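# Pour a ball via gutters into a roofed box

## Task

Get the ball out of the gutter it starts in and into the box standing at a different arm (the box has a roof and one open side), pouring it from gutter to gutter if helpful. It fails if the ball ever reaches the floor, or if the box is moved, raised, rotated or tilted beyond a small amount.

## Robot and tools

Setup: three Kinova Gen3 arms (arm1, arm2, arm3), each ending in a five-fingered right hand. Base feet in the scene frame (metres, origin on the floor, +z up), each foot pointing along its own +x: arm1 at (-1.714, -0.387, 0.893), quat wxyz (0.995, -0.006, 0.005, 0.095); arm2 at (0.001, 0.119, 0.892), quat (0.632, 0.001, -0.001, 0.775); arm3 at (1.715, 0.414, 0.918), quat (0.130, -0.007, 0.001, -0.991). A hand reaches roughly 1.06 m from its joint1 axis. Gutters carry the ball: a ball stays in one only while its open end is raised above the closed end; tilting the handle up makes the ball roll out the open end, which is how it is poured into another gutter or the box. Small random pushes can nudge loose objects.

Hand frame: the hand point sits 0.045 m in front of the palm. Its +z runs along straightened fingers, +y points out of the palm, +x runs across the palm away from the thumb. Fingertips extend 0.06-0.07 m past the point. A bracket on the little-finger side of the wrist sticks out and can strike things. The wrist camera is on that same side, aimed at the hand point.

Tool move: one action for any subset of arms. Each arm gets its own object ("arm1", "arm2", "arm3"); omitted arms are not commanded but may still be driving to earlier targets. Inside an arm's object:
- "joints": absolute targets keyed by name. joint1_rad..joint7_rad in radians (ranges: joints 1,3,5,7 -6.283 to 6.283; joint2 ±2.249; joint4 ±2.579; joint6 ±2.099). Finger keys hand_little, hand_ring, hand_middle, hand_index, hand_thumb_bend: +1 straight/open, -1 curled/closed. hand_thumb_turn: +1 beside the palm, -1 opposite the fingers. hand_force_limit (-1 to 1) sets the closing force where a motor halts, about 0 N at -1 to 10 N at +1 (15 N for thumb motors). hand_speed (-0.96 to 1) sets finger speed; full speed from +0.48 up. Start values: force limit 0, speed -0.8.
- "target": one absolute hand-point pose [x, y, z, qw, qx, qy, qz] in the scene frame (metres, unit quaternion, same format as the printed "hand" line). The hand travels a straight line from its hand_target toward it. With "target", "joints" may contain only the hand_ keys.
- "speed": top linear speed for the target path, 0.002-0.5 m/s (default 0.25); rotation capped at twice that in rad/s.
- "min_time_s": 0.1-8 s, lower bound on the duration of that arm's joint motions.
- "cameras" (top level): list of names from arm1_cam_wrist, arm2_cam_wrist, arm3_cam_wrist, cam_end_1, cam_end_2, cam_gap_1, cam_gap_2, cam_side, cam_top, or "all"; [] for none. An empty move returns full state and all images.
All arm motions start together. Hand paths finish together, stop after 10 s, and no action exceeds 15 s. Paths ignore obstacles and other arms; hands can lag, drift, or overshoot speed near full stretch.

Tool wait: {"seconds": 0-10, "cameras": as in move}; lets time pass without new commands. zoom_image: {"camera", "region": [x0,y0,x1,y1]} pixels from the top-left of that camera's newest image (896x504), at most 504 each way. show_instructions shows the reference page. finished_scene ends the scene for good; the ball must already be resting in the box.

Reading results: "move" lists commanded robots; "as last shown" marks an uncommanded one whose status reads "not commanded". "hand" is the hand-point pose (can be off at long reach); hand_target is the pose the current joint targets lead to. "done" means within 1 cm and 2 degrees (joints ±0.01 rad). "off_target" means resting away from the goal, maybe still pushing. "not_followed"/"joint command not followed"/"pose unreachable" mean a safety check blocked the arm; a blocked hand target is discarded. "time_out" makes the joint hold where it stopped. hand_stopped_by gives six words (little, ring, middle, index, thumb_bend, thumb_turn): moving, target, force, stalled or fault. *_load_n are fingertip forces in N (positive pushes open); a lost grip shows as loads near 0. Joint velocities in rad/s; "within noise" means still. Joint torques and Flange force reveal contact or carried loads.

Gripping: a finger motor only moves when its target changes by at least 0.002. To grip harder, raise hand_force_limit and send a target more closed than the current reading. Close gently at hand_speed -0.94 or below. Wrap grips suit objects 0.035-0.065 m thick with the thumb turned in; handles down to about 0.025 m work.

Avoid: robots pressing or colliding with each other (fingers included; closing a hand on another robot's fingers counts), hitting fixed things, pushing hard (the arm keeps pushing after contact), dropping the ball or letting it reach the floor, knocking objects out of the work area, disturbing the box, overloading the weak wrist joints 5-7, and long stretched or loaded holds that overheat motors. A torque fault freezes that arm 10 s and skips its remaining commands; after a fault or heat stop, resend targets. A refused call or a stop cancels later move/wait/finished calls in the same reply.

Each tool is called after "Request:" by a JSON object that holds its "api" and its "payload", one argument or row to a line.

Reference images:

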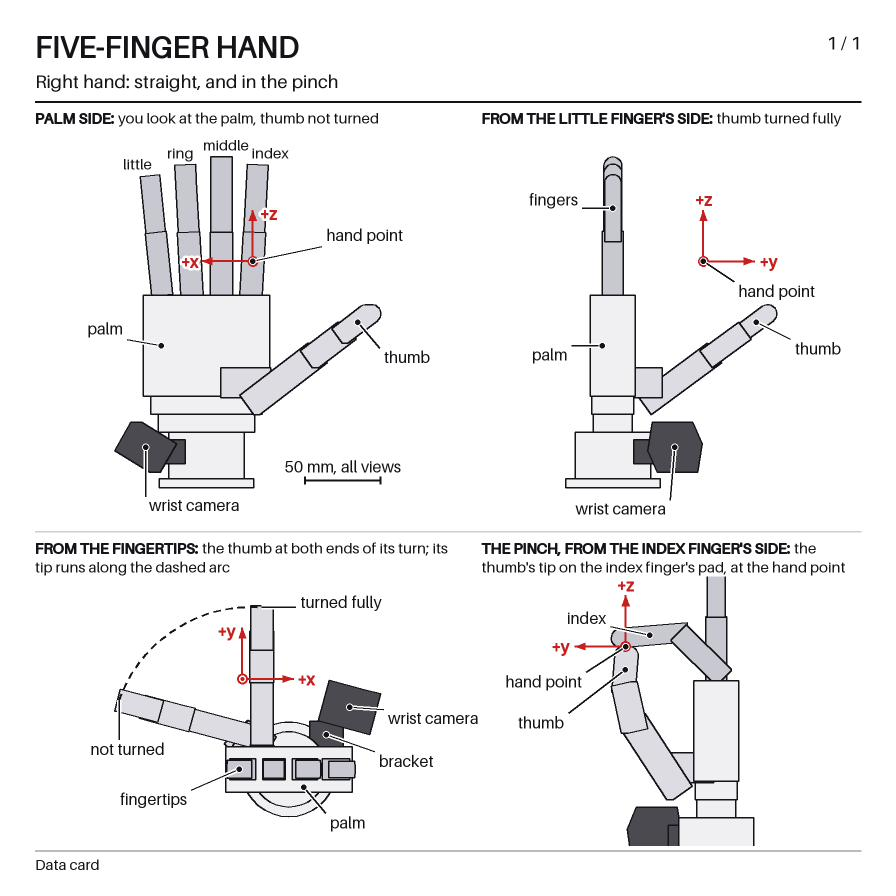

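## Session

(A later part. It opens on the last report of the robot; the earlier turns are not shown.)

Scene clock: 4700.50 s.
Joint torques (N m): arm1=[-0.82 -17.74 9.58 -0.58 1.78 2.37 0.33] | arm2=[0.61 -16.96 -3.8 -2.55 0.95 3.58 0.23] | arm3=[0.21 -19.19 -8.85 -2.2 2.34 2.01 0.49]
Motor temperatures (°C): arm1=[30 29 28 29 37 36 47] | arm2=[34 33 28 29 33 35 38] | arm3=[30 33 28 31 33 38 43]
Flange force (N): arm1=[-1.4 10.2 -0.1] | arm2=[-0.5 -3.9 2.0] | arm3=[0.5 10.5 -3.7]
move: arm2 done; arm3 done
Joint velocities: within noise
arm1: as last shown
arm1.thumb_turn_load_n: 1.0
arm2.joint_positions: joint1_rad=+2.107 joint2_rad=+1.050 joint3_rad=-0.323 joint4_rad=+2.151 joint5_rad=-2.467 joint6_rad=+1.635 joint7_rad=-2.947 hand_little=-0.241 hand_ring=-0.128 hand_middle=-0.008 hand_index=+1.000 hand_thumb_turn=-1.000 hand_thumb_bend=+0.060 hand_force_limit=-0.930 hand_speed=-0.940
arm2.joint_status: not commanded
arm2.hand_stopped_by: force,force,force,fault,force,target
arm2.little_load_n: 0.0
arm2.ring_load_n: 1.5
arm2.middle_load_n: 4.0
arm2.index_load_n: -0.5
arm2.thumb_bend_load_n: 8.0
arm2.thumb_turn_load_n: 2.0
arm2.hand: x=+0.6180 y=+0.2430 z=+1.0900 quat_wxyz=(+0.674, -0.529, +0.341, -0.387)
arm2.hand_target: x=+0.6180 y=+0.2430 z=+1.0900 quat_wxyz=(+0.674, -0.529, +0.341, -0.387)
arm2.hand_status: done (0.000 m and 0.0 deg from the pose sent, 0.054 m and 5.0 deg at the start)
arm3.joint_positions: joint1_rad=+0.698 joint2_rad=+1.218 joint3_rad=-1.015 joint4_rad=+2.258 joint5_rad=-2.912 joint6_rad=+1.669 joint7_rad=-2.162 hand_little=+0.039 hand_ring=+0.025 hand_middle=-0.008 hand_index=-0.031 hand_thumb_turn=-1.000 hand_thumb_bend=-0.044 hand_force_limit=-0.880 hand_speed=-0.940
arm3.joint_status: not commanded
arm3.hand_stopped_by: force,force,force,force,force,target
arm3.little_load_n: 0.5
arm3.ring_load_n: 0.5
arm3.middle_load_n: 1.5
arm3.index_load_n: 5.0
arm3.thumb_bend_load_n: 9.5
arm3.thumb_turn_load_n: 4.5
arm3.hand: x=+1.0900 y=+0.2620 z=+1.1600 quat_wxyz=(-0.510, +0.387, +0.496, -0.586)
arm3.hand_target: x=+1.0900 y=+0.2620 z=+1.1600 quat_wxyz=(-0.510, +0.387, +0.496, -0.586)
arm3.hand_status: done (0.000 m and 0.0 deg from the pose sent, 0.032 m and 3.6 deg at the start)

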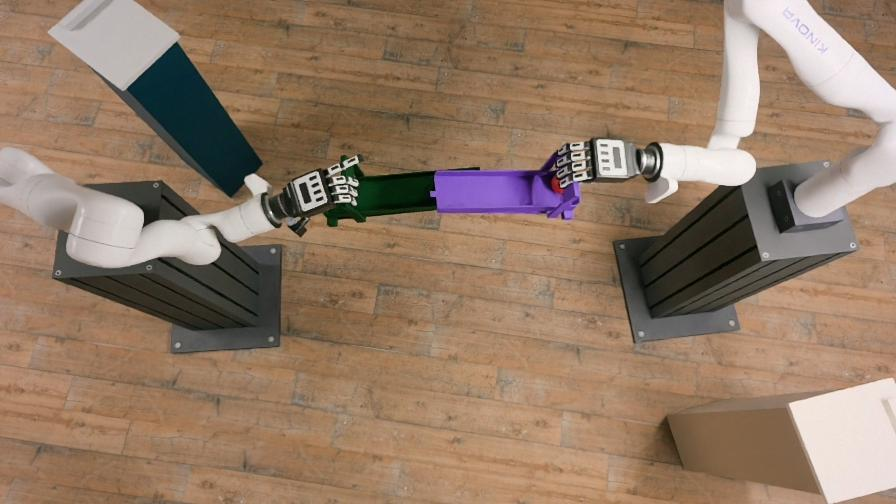

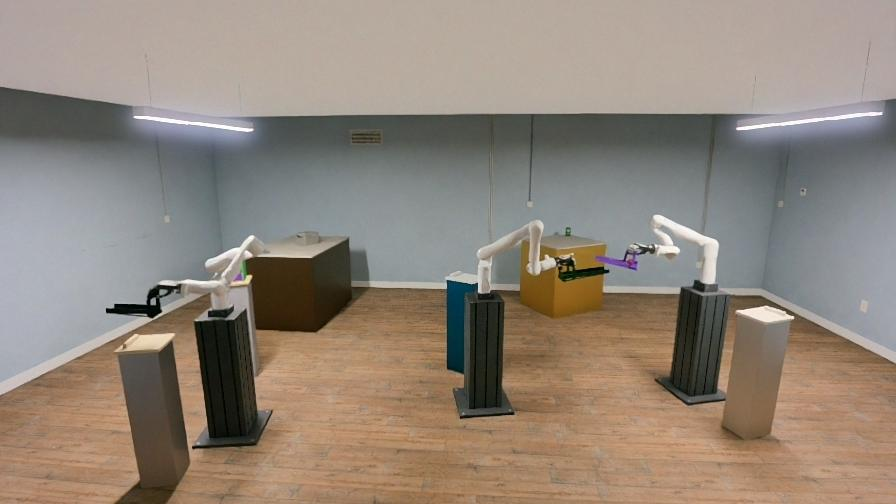

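Request:
{"api": "move", "payload": {
  "cameras": ["cam_gap_2","cam_side","arm2_cam_wrist","arm3_cam_wrist"]
}}

Scene clock: 4769.83 s.
Joint torques (N m): arm1=[-0.79 -17.75 9.56 -0.6 1.78 2.35 0.35] | arm2=[0.61 -16.95 -3.81 -2.44 0.92 3.59 0.18] | arm3=[0.14 -19.21 -8.86 -2.18 2.31 1.98 0.5]
Motor temperatures (°C): arm1=[30 29 28 29 37 36 47] | arm2=[34 32 28 29 33 35 38] | arm3=[30 33 27 31 33 38 43]
Flange force (N): arm1=[-1.3 10.2 -0.2] | arm2=[-0.3 -3.7 2.1] | arm3=[0.7 10.6 -3.8]
Joint velocities: within noise
arm1.joint_positions: joint1_rad=+0.593 joint2_rad=+1.194 joint3_rad=+0.884 joint4_rad=+1.922 joint5_rad=+0.933 joint6_rad=+1.111 joint7_rad=-2.562 hand_little=-0.081 hand_ring=-0.045 hand_middle=-0.024 hand_index=+0.003 hand_thumb_turn=-1.000 hand_thumb_bend=+0.034 hand_force_limit=+0.200 hand_speed=-0.940
arm1.joint_status: not commanded
arm1.hand_stopped_by: force,force,force,force,force,target
arm1.little_load_n: 2.0
arm1.ring_load_n: 0.0
arm1.middle_load_n: 1.0
arm1.index_load_n: 2.0
arm1.thumb_bend_load_n: 9.5
arm1.thumb_turn_load_n: 0.5
arm1.hand: x=-1.7850 y=-0.8770 z=+1.1200 quat_wxyz=(+0.449, -0.390, -0.521, +0.612) (m; scene frame)
arm1.hand_target: x=-1.7850 y=-0.8770 z=+1.1200 quat_wxyz=(+0.449, -0.390, -0.521, +0.612) (m; scene frame)
arm1.hand_status: not commanded
arm2.joint_positions: joint1_rad=+2.107 joint2_rad=+1.050 joint3_rad=-0.323 joint4_rad=+2.151 joint5_rad=-2.467 joint6_rad=+1.635 joint7_rad=-2.947 hand_little=-0.241 hand_ring=-0.128 hand_middle=-0.008 hand_index=+1.000 hand_thumb_turn=-1.000 hand_thumb_bend=+0.060 hand_force_limit=-0.930 hand_speed=-0.940
arm2.joint_status: not commanded
arm2.hand_stopped_by: force,force,force,fault,force,target
arm2.little_load_n: 0.5
arm2.ring_load_n: 1.0
arm2.middle_load_n: 4.0
arm2.index_load_n: 0.0
arm2.thumb_bend_load_n: 7.5
arm2.thumb_turn_load_n: 2.0
arm2.hand: x=+0.6180 y=+0.2430 z=+1.0900 quat_wxyz=(+0.674, -0.529, +0.341, -0.387) (m; scene frame)
arm2.hand_target: x=+0.6180 y=+0.2430 z=+1.0900 quat_wxyz=(+0.674, -0.529, +0.341, -0.387) (m; scene frame)
arm2.hand_status: done (0.000 m and 0.0 deg from the pose sent, 0.054 m and 5.0 deg at the start)
arm3.joint_positions: joint1_rad=+0.698 joint2_rad=+1.218 joint3_rad=-1.015 joint4_rad=+2.258 joint5_rad=-2.912 joint6_rad=+1.669 joint7_rad=-2.162 hand_little=+0.039 hand_ring=+0.025 hand_middle=-0.008 hand_index=-0.031 hand_thumb_turn=-1.000 hand_thumb_bend=-0.044 hand_force_limit=-0.880 hand_speed=-0.940
arm3.joint_status: not commanded
arm3.hand_stopped_by: force,force,force,force,force,target
arm3.little_load_n: 0.5
arm3.ring_load_n: 0.5
arm3.middle_load_n: 1.5
arm3.index_load_n: 4.5
arm3.thumb_bend_load_n: 9.5
arm3.thumb_turn_load_n: 4.5
arm3.hand: x=+1.0900 y=+0.2620 z=+1.1600 quat_wxyz=(-0.510, +0.387, +0.496, -0.586) (m; scene frame)
arm3.hand_target: x=+1.0900 y=+0.2620 z=+1.1600 quat_wxyz=(-0.510, +0.387, +0.496, -0.586) (m; scene frame)
arm3.hand_status: done (0.000 m and 0.0 deg from the pose sent, 0.032 m and 3.6 deg at the start)
pictures: arm2_cam_wrist, arm3_cam_wrist, cam_gap_2, cam_side

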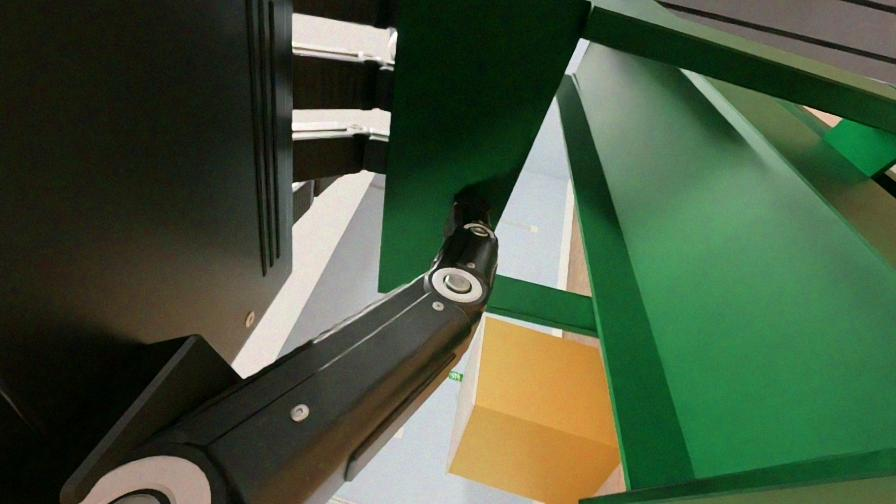

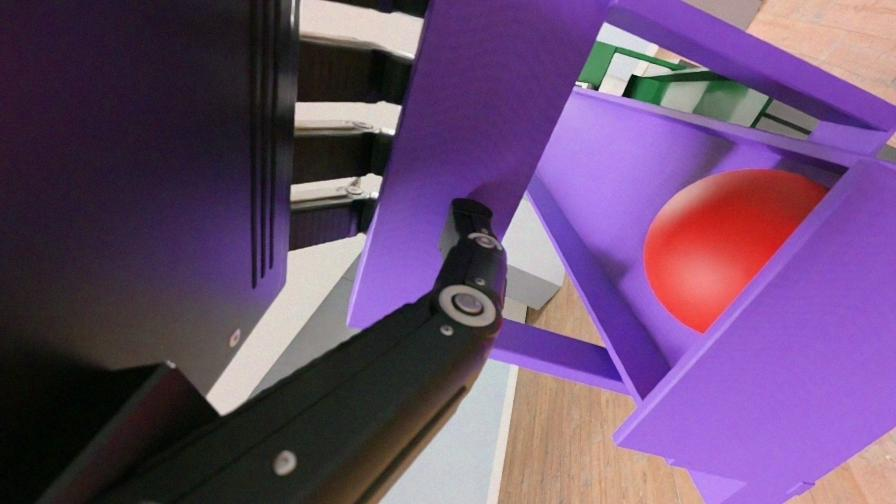

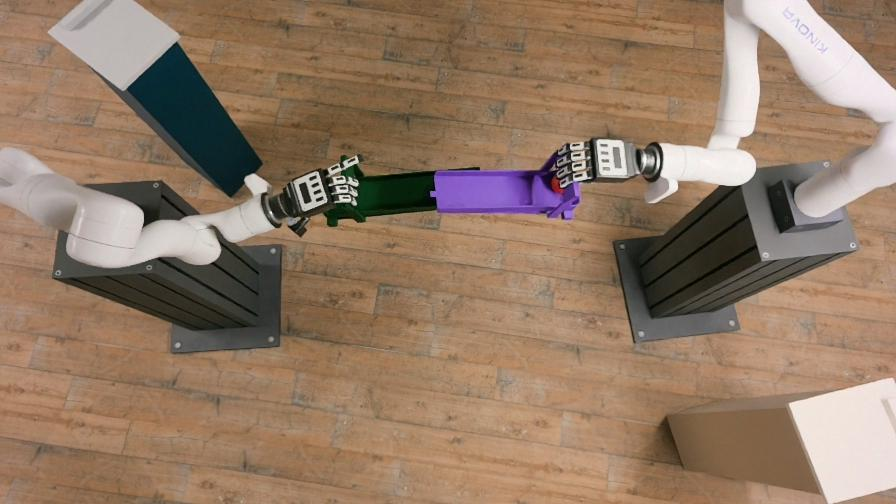

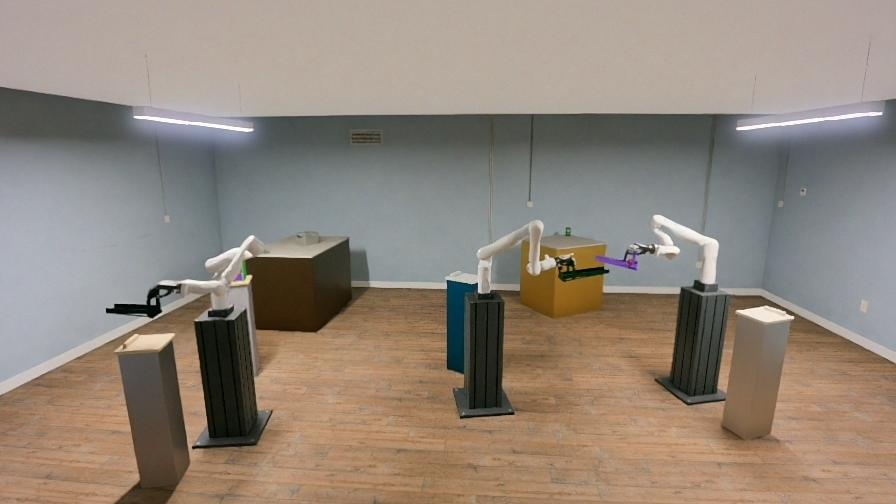

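Request:
{"api": "zoom_image", "payload": {
  "camera": "cam_gap_2",
  "region": [300, 130, 620, 260]
}}

Request:
{"api": "zoom_image", "payload": {
  "camera": "cam_side",
  "region": [540, 220, 700, 300]
}}

Scaled by 1.575 from the camera's image (finer frame: 1280x720).

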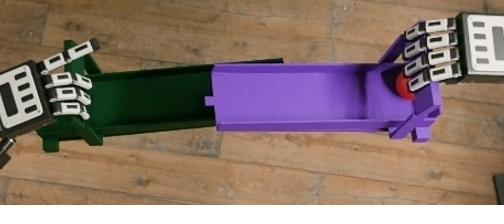

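Scaled by 3.150 from the camera's image (finer frame: 1280x720).

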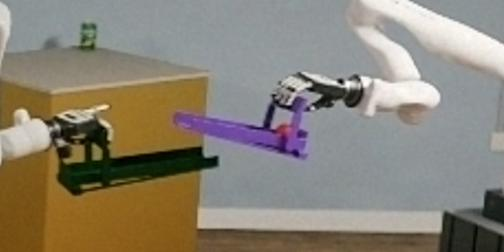

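Request:
{"api": "zoom_image", "payload": {
  "camera": "cam_gap_2",
  "region": [330, 140, 460, 230]
}}

Request:
{"api": "zoom_image", "payload": {
  "camera": "cam_gap_2",
  "region": [460, 140, 590, 230]
}}

Scaled by 3.877 from the camera's image (finer frame: 1280x720).

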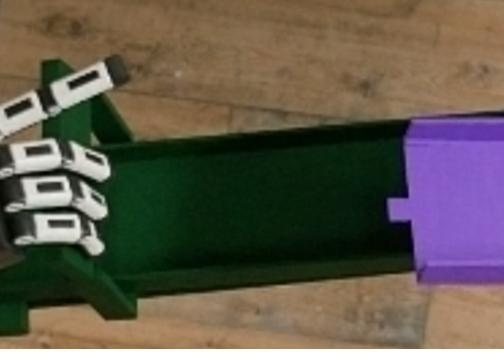

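Scaled by 3.877 from the camera's image (finer frame: 1280x720).

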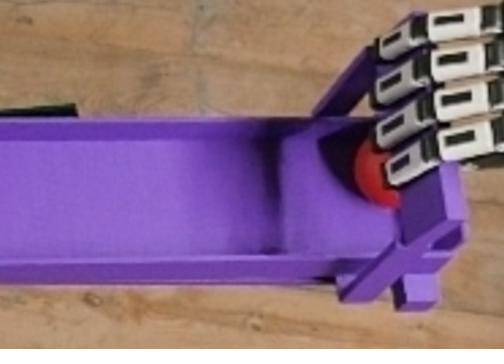

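Request:
{"api": "move", "payload": {
  "arm3": {"target": [1.0929, 0.2827, 1.1609, 0.47255, -0.41281, -0.54289, 0.5582], "speed": 0.04},
  "cameras": ["cam_gap_2", "cam_side", "arm3_cam_wrist"]
}}

Request:
{"api": "zoom_image", "payload": {
  "camera": "cam_gap_2",
  "region": [330, 140, 460, 230]
}}

Request:
{"api": "zoom_image", "payload": {
  "camera": "cam_gap_2",
  "region": [430, 140, 560, 230]
}}

Request:
{"api": "zoom_image", "payload": {
  "camera": "cam_side",
  "region": [550, 230, 660, 290]
}}

Scene clock: 4855.27 s.
Joint torques (N m): arm1=[-0.78 -17.82 9.59 -0.61 1.79 2.33 0.3] | arm2=[0.67 -16.92 -3.81 -2.48 0.93 3.61 0.21] | arm3=[0.17 -18.19 -8.81 -3.52 2.19 2.13 0.5]
Motor temperatures (°C): arm1=[30 29 28 29 37 36 47] | arm2=[34 32 28 28 33 35 37] | arm3=[30 32 27 31 33 38 43]
Flange force (N): arm1=[-1.4 10.3 -0.3] | arm2=[-0.4 -3.9 2.2] | arm3=[0.2 11.1 -1.6]
move: arm3 done
Joint velocities: within noise
arm1, arm2: as last shown
arm1.middle_load_n: 0.5
arm1.thumb_turn_load_n: 1.0
arm2.little_load_n: 0.0
arm2.ring_load_n: 1.5
arm2.thumb_bend_load_n: 8.0
arm3.joint_positions: joint1_rad=+0.813 joint2_rad=+1.081 joint3_rad=-1.079 joint4_rad=+2.277 joint5_rad=-3.066 joint6_rad=+1.428 joint7_rad=-2.214 hand_little=+0.039 hand_ring=+0.025 hand_middle=-0.008 hand_index=-0.031 hand_thumb_turn=-1.000 hand_thumb_bend=-0.044 hand_force_limit=-0.880 hand_speed=-0.940
arm3.joint_status: not commanded
arm3.hand_stopped_by: force,force,force,force,force,target
arm3.little_load_n: 0.5
arm3.ring_load_n: 0.5
arm3.middle_load_n: 1.5
arm3.index_load_n: 5.0
arm3.thumb_bend_load_n: 9.5
arm3.thumb_turn_load_n: 4.5
arm3.hand: x=+1.0929 y=+0.2827 z=+1.1609 quat_wxyz=(-0.473, +0.413, +0.543, -0.558)
arm3.hand_target: x=+1.0929 y=+0.2827 z=+1.1609 quat_wxyz=(-0.473, +0.413, +0.543, -0.558)
arm3.hand_status: done (0.000 m and 0.0 deg from the pose sent, 0.021 m and 8.1 deg at the start)
pictures: arm3_cam_wrist, cam_gap_2, cam_side

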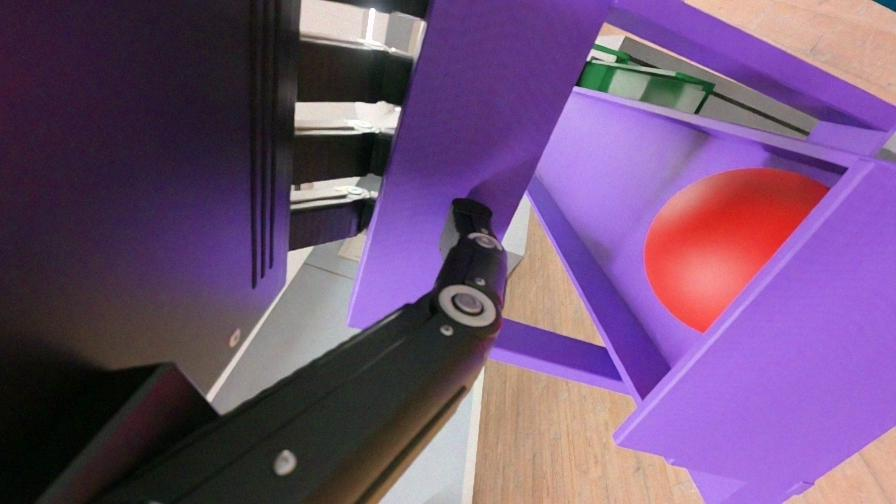

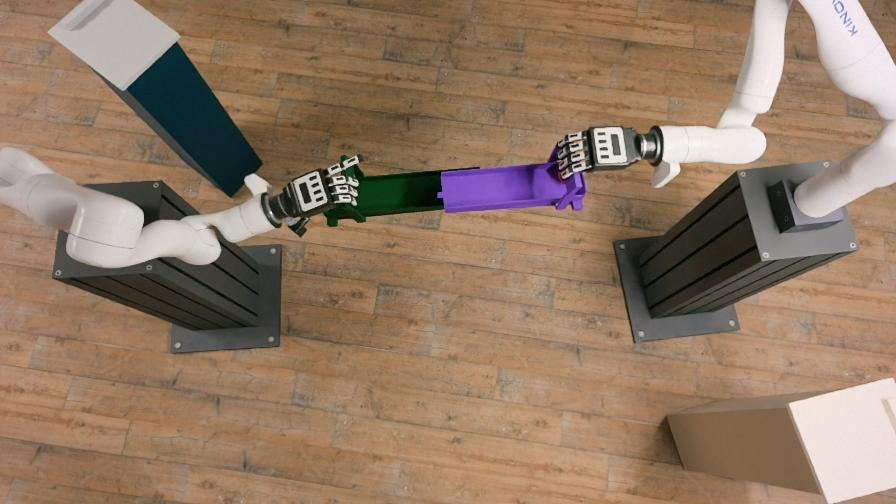

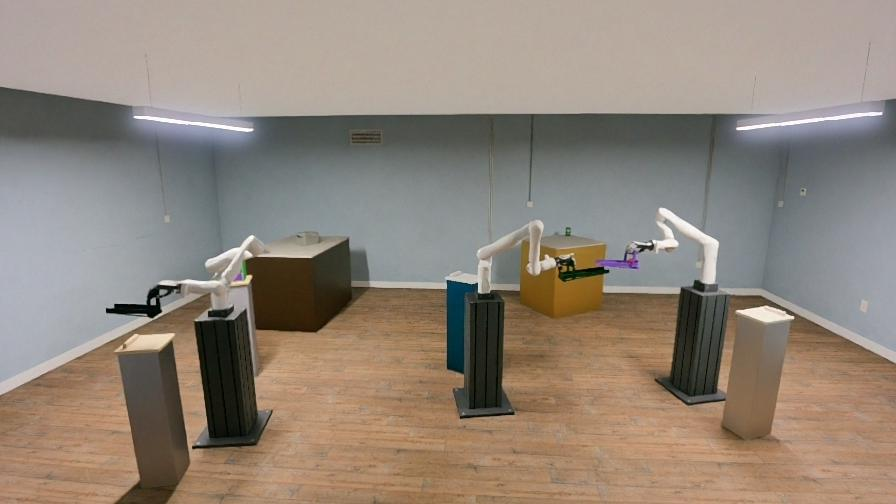

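Scaled by 3.877 from the camera's image (finer frame: 1280x720).

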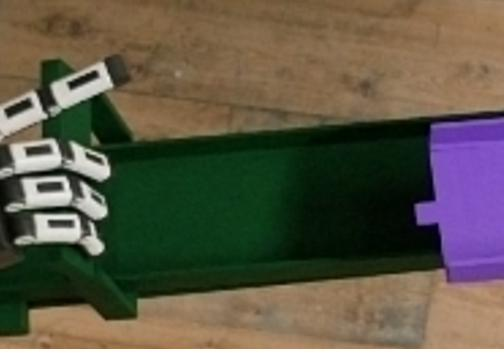

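Scaled by 3.877 from the camera's image (finer frame: 1280x720).

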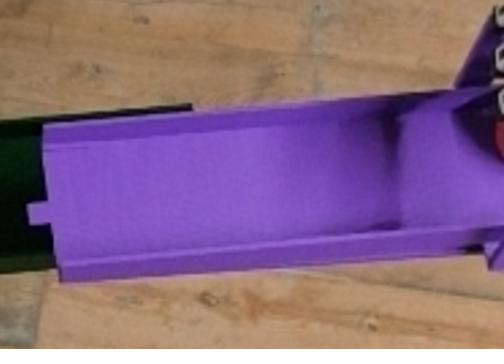

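Scaled by 4.582 from the camera's image (finer frame: 1280x720).

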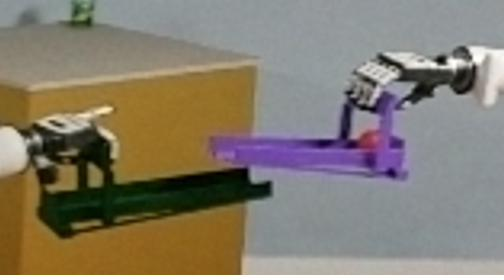

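Request:
{"api": "zoom_image", "payload": {
  "camera": "arm3_cam_wrist",
  "region": [560, 20, 760, 140]
}}

Request:
{"api": "zoom_image", "payload": {
  "camera": "cam_side",
  "region": [555, 250, 625, 290]
}}

Scaled by 2.520 from the camera's image (finer frame: 1280x720).

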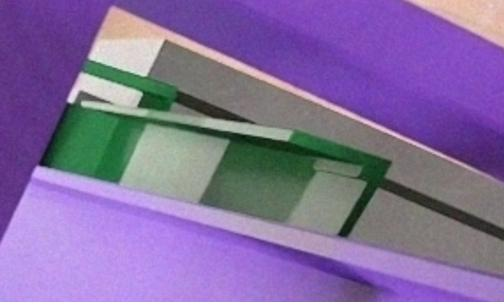

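Scaled by 7.200 from the camera's image (finer frame: 1280x720).

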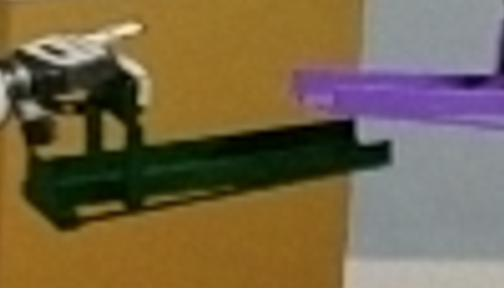

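Request:
{"api": "move", "payload": {
  "arm3": {"target": [1.0878, 0.2856, 1.1665, 0.47241, -0.42815, -0.54703, 0.54248], "speed": 0.03},
  "cameras": ["cam_gap_2", "cam_side"]
}}

Request:
{"api": "zoom_image", "payload": {
  "camera": "cam_gap_2",
  "region": [400, 145, 500, 225]
}}

Request:
{"api": "zoom_image", "payload": {
  "camera": "cam_gap_2",
  "region": [490, 145, 590, 225]
}}

Request:
{"api": "zoom_image", "payload": {
  "camera": "cam_side",
  "region": [555, 240, 645, 290]
}}

Scene clock: 4954.60 s.
Joint torques (N m): arm1=[-0.82 -17.75 9.56 -0.59 1.79 2.35 0.32] | arm2=[0.6 -16.97 -3.71 -2.48 0.85 3.63 0.2] | arm3=[0.11 -18.11 -8.73 -4.09 2.18 2.1 0.53]
Motor temperatures (°C): arm1=[30 29 28 29 37 36 47] | arm2=[34 31 28 28 33 35 37] | arm3=[30 32 28 31 33 38 43]
Flange force (N): arm1=[-1.4 10.2 -0.2] | arm2=[-0.2 -3.8 2.1] | arm3=[0.3 11.2 -0.9]
move: arm3 done
Joint velocities: within noise
arm1, arm2: as last shown
arm1.middle_load_n: 1.0
arm3.joint_positions: joint1_rad=+0.808 joint2_rad=+1.035 joint3_rad=-1.106 joint4_rad=+2.261 joint5_rad=-3.162 joint6_rad=+1.394 joint7_rad=-2.212 hand_little=+0.039 hand_ring=+0.025 hand_middle=-0.008 hand_index=-0.031 hand_thumb_turn=-1.000 hand_thumb_bend=-0.044 hand_force_limit=-0.880 hand_speed=-0.940
arm3.joint_status: not commanded
arm3.hand_stopped_by: force,force,force,force,force,target
arm3.little_load_n: 0.5
arm3.ring_load_n: 1.0
arm3.middle_load_n: 1.5
arm3.index_load_n: 4.5
arm3.thumb_bend_load_n: 9.5
arm3.thumb_turn_load_n: 4.5
arm3.hand: x=+1.0878 y=+0.2856 z=+1.1665 quat_wxyz=(-0.472, +0.428, +0.547, -0.542)
arm3.hand_target: x=+1.0878 y=+0.2856 z=+1.1665 quat_wxyz=(-0.472, +0.428, +0.547, -0.542)
arm3.hand_status: done (0.000 m and 0.0 deg from the pose sent, 0.008 m and 2.6 deg at the start)

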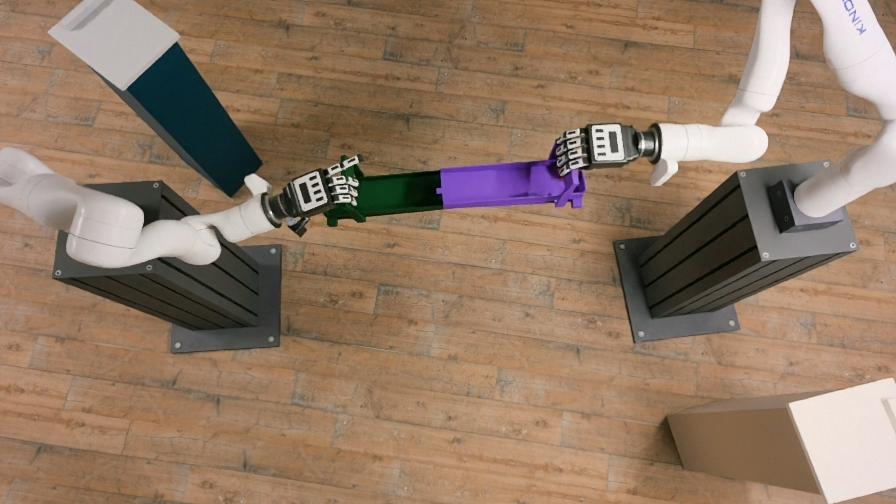

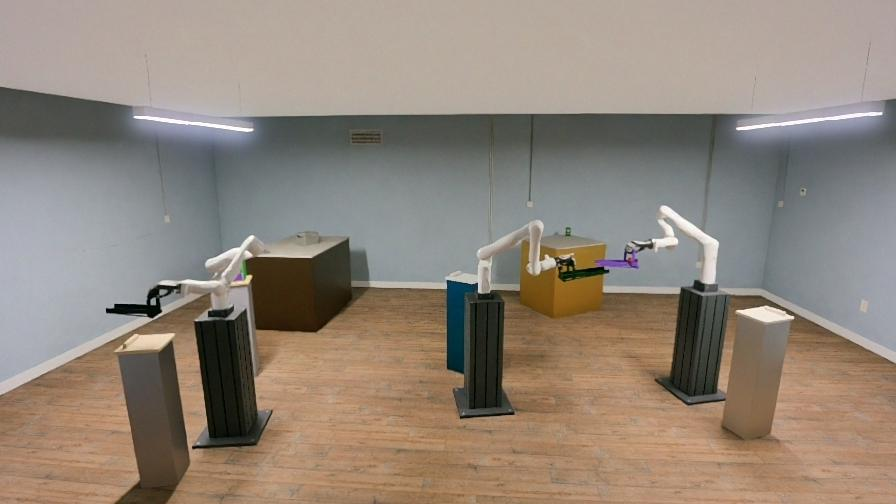

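Scaled by 5.040 from the camera's image (finer frame: 1280x720).

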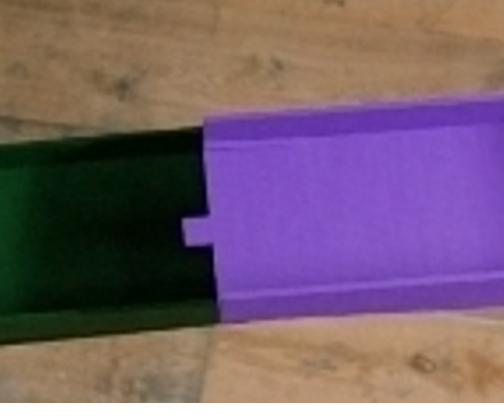

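Scaled by 5.040 from the camera's image (finer frame: 1280x720).

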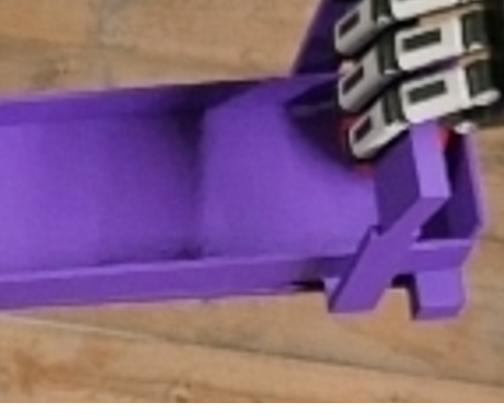

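Scaled by 5.600 from the camera's image (finer frame: 1280x720).

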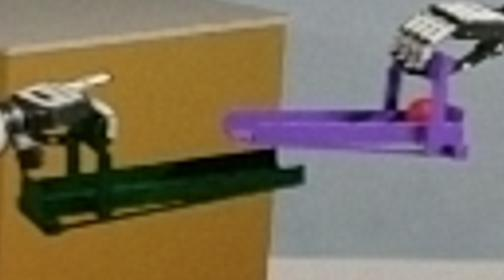

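Request:
{"api": "move", "payload": {
  "arm3": {"target": [1.0832, 0.2877, 1.1815, 0.45985, -0.44731, -0.56336, 0.52067], "speed": 0.0175},
  "cameras": ["cam_gap_2", "cam_side"]
}}

Request:
{"api": "zoom_image", "payload": {
  "camera": "cam_gap_2",
  "region": [400, 145, 500, 225]
}}

Request:
{"api": "zoom_image", "payload": {
  "camera": "cam_gap_2",
  "region": [490, 145, 590, 225]
}}

Request:
{"api": "zoom_image", "payload": {
  "camera": "cam_side",
  "region": [555, 240, 645, 290]
}}

Scene clock: 4990.90 s.
Joint torques (N m): arm1=[-0.83 -17.77 9.64 -0.52 1.81 2.34 0.28] | arm2=[0.6 -16.88 -3.79 -2.46 0.94 3.6 0.22] | arm3=[0.14 -17.63 -8.6 -5.36 2.13 2.1 0.52]
Motor temperatures (°C): arm1=[30 29 28 29 37 36 47] | arm2=[34 31 28 28 33 35 37] | arm3=[30 33 28 31 33 38 43]
Flange force (N): arm1=[-1.8 10.3 -0.4] | arm2=[-0.2 -4.0 2.2] | arm3=[-0.1 11.1 0.6]
move: arm3 done
Joint velocities: within noise
arm1, arm2: as last shown
arm1.middle_load_n: 0.5
arm2.thumb_bend_load_n: 7.5
arm3.joint_positions: joint1_rad=+0.831 joint2_rad=+0.933 joint3_rad=-1.157 joint4_rad=+2.223 joint5_rad=-3.313 joint6_rad=+1.260 joint7_rad=-2.209 hand_little=+0.039 hand_ring=+0.025 hand_middle=-0.008 hand_index=-0.031 hand_thumb_turn=-1.000 hand_thumb_bend=-0.044 hand_force_limit=-0.880 hand_speed=-0.940
arm3.joint_status: not commanded
arm3.hand_stopped_by: force,force,force,force,force,target
arm3.little_load_n: 0.5
arm3.ring_load_n: 0.5
arm3.middle_load_n: 1.5
arm3.index_load_n: 5.0
arm3.thumb_bend_load_n: 9.0
arm3.thumb_turn_load_n: 4.5
arm3.hand: x=+1.0832 y=+0.2877 z=+1.1815 quat_wxyz=(-0.460, +0.447, +0.563, -0.521)
arm3.hand_target: x=+1.0832 y=+0.2877 z=+1.1815 quat_wxyz=(-0.460, +0.447, +0.563, -0.521)
arm3.hand_status: done (0.000 m and 0.0 deg from the pose sent, 0.016 m and 4.1 deg at the start)

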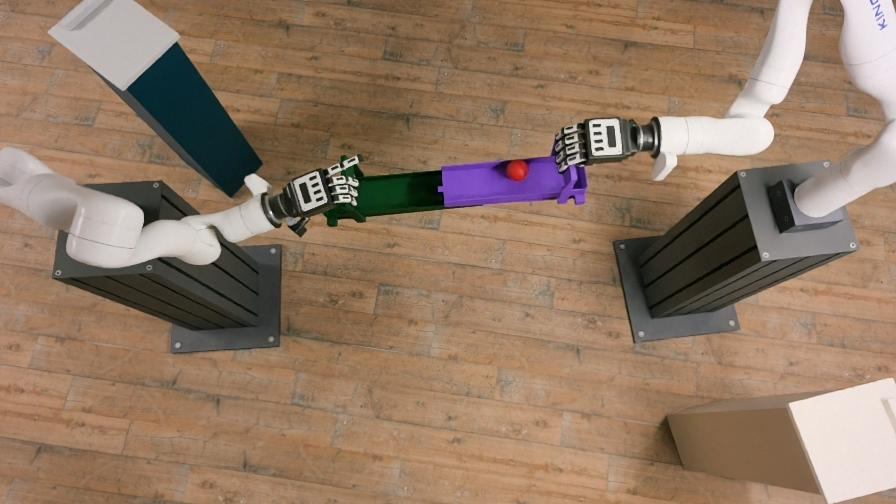

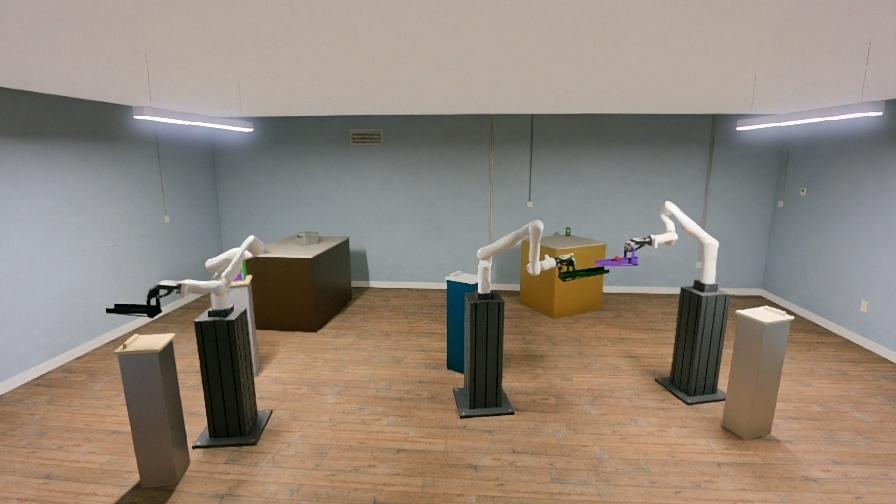

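Scaled by 5.040 from the camera's image (finer frame: 1280x720).

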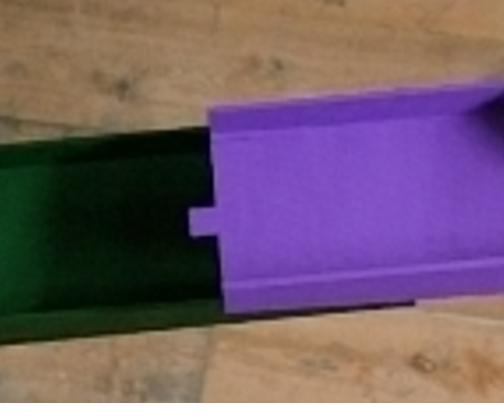

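Scaled by 5.040 from the camera's image (finer frame: 1280x720).

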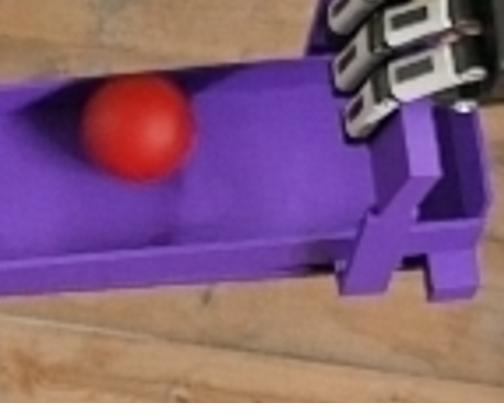

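Scaled by 5.600 from the camera's image (finer frame: 1280x720).

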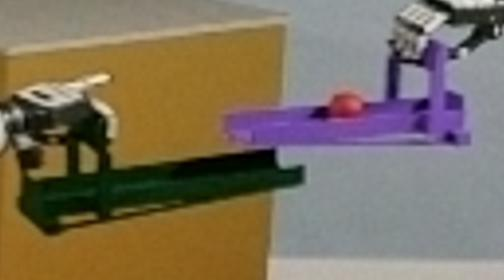

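Request:
{"api": "move", "payload": {
  "arm3": {"target": [1.0846, 0.2778, 1.1745, 0.45985, -0.44731, -0.56336, 0.52067], "speed": 0.0175},
  "cameras": ["cam_gap_2", "cam_side"]
}}

Request:
{"api": "zoom_image", "payload": {
  "camera": "cam_gap_2",
  "region": [400, 145, 500, 225]
}}

Request:
{"api": "zoom_image", "payload": {
  "camera": "cam_gap_2",
  "region": [490, 145, 590, 225]
}}

Request:
{"api": "zoom_image", "payload": {
  "camera": "cam_side",
  "region": [555, 240, 645, 290]
}}

Scene clock: 5018.10 s.
Joint torques (N m): arm1=[-0.85 -17.77 9.57 -0.59 1.8 2.33 0.33] | arm2=[0.6 -17.03 -3.88 -2.62 0.95 3.69 0.23] | arm3=[0.13 -17.64 -8.4 -5 2.07 2.02 0.52]
Motor temperatures (°C): arm1=[30 29 28 29 37 36 47] | arm2=[34 31 28 28 33 35 37] | arm3=[30 32 28 31 33 38 43]
Flange force (N): arm1=[-1.5 10.3 -0.2] | arm2=[-0.3 -3.9 2.0] | arm3=[0.1 10.6 0.5]
move: arm3 done
Joint velocities: within noise
arm1, arm2: as last shown
arm1.middle_load_n: 1.0
arm2.ring_load_n: 1.0
arm2.middle_load_n: 3.0
arm2.thumb_bend_load_n: 6.0
arm2.thumb_turn_load_n: 1.5
arm3.joint_positions: joint1_rad=+0.794 joint2_rad=+0.953 joint3_rad=-1.147 joint4_rad=+2.226 joint5_rad=-3.317 joint6_rad=+1.300 joint7_rad=-2.202 hand_little=+0.039 hand_ring=+0.025 hand_middle=-0.008 hand_index=-0.031 hand_thumb_turn=-1.000 hand_thumb_bend=-0.044 hand_force_limit=-0.880 hand_speed=-0.940
arm3.joint_status: not commanded
arm3.hand_stopped_by: force,force,force,force,force,target
arm3.little_load_n: 0.5
arm3.ring_load_n: 1.0
arm3.middle_load_n: 1.5
arm3.index_load_n: 5.0
arm3.thumb_bend_load_n: 9.5
arm3.thumb_turn_load_n: 4.5
arm3.hand: x=+1.0846 y=+0.2778 z=+1.1745 quat_wxyz=(-0.460, +0.447, +0.563, -0.521)
arm3.hand_target: x=+1.0846 y=+0.2778 z=+1.1745 quat_wxyz=(-0.460, +0.447, +0.563, -0.521)
arm3.hand_status: done (0.000 m and 0.0 deg from the pose sent, 0.012 m and 0.0 deg at the start)

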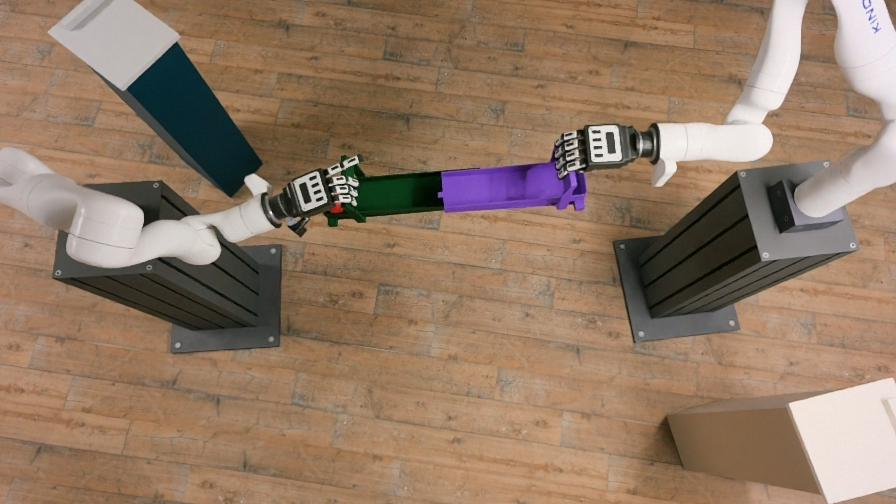

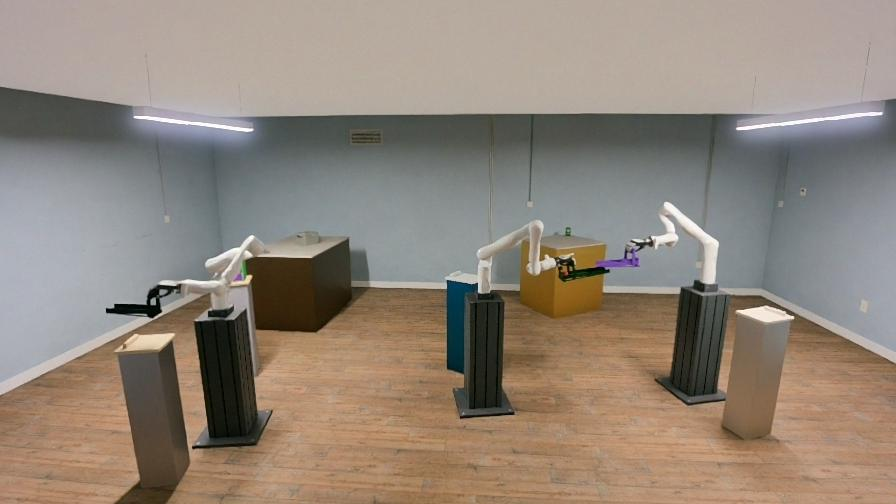

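Scaled by 5.040 from the camera's image (finer frame: 1280x720).

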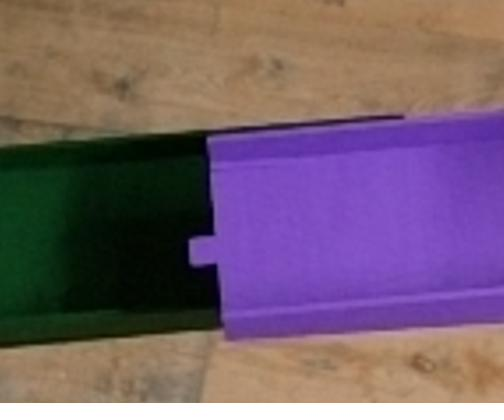

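Scaled by 5.040 from the camera's image (finer frame: 1280x720).

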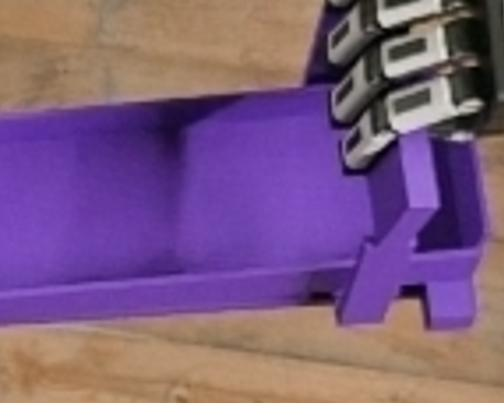

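Scaled by 5.600 from the camera's image (finer frame: 1280x720).

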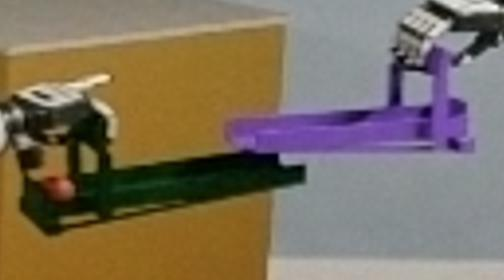

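Request:
{"api": "move", "payload": {
  "arm3": {"target": [1.12, 0.285, 1.28, 0.45985, -0.44731, -0.56336, 0.52067], "speed": 0.12},
  "cameras": ["arm2_cam_wrist", "cam_gap_1", "cam_top"]
}}

Request:
{"api": "zoom_image", "payload": {
  "camera": "cam_top",
  "region": [60, 140, 200, 240]
}}

Request:
{"api": "zoom_image", "payload": {
  "camera": "cam_gap_1",
  "region": [0, 0, 250, 200]
}}

Scene clock: 5080.63 s.
Joint torques (N m): arm1=[-0.78 -17.75 9.59 -0.61 1.82 2.36 0.32] | arm2=[0.62 -17.1 -3.8 -2.55 0.93 3.64 0.2] | arm3=[0.17 -13.35 -7.06 -8.09 1.73 2.08 0.51]
Motor temperatures (°C): arm1=[30 29 28 29 37 36 47] | arm2=[34 32 28 28 33 35 37] | arm3=[30 32 28 31 33 38 43]
Flange force (N): arm1=[-1.3 10.2 -0.3] | arm2=[-0.4 -3.6 2.0] | arm3=[-0.6 11.5 3.3]
move: arm3 done
Joint velocities: within noise
arm1, arm2: as last shown
arm1.middle_load_n: 0.5
arm3.joint_positions: joint1_rad=+0.992 joint2_rad=+0.627 joint3_rad=-1.356 joint4_rad=+2.233 joint5_rad=-3.552 joint6_rad=+1.050 joint7_rad=-2.243 hand_little=+0.039 hand_ring=+0.025 hand_middle=-0.008 hand_index=-0.031 hand_thumb_turn=-1.000 hand_thumb_bend=-0.044 hand_force_limit=-0.880 hand_speed=-0.940
arm3.joint_status: not commanded
arm3.hand_stopped_by: force,force,force,force,force,target
arm3.little_load_n: 0.5
arm3.ring_load_n: 0.5
arm3.middle_load_n: 1.5
arm3.index_load_n: 5.0
arm3.thumb_bend_load_n: 9.5
arm3.thumb_turn_load_n: 4.5
arm3.hand: x=+1.1200 y=+0.2850 z=+1.2800 quat_wxyz=(-0.460, +0.447, +0.563, -0.521)
arm3.hand_target: x=+1.1200 y=+0.2850 z=+1.2800 quat_wxyz=(-0.460, +0.447, +0.563, -0.521)
arm3.hand_status: done (0.000 m and 0.0 deg from the pose sent, 0.112 m and 0.0 deg at the start)

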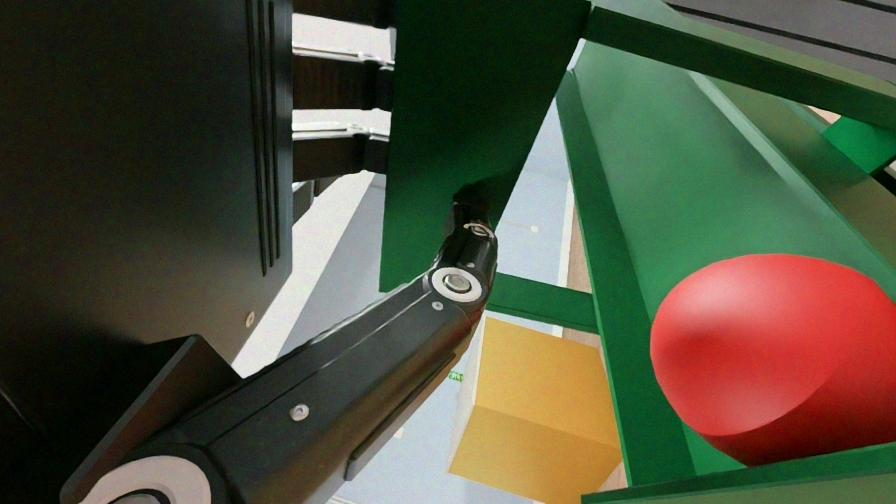

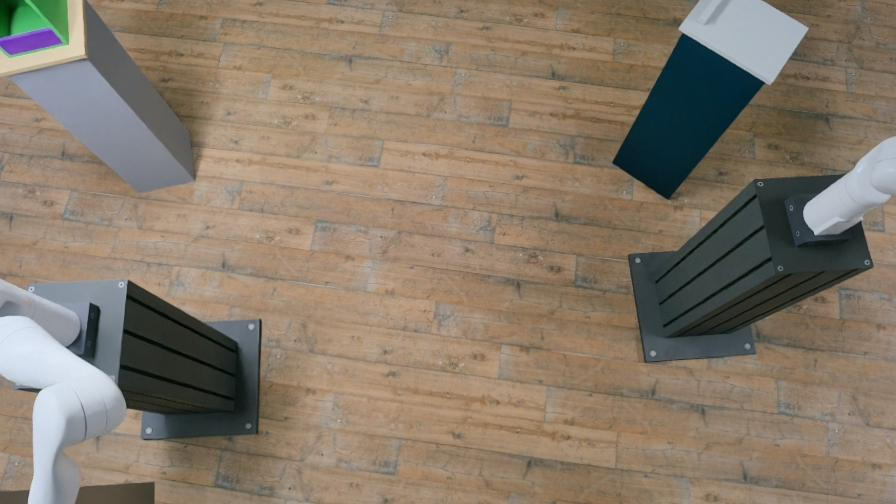

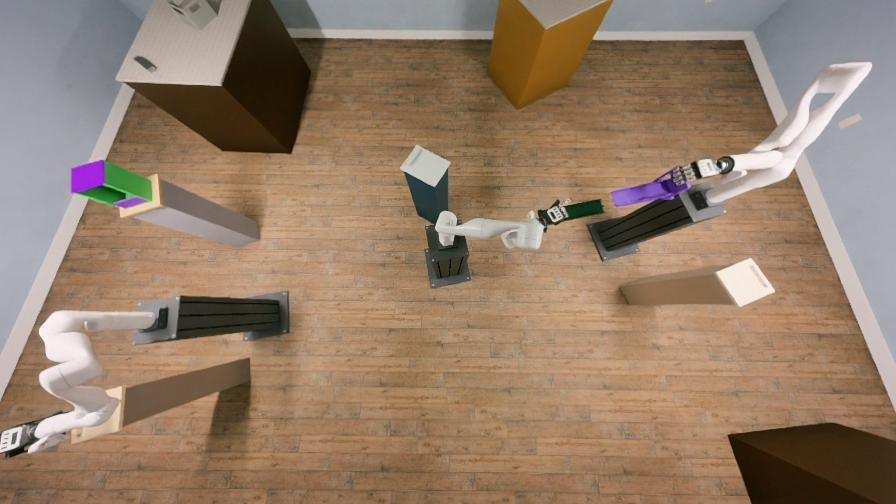

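Scaled by 3.600 from the camera's image (finer frame: 1280x720).

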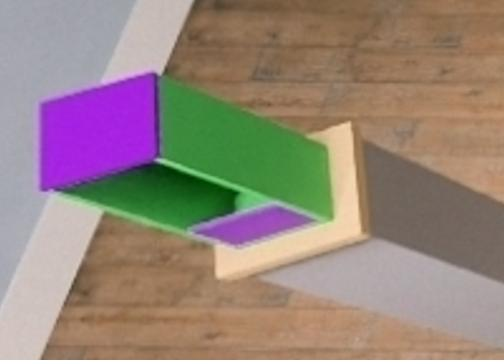

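Scaled by 2.016 from the camera's image (finer frame: 1280x720).

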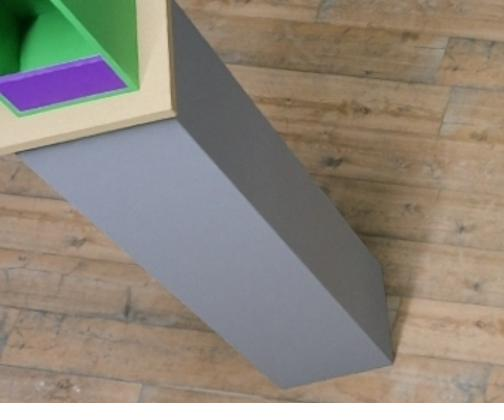

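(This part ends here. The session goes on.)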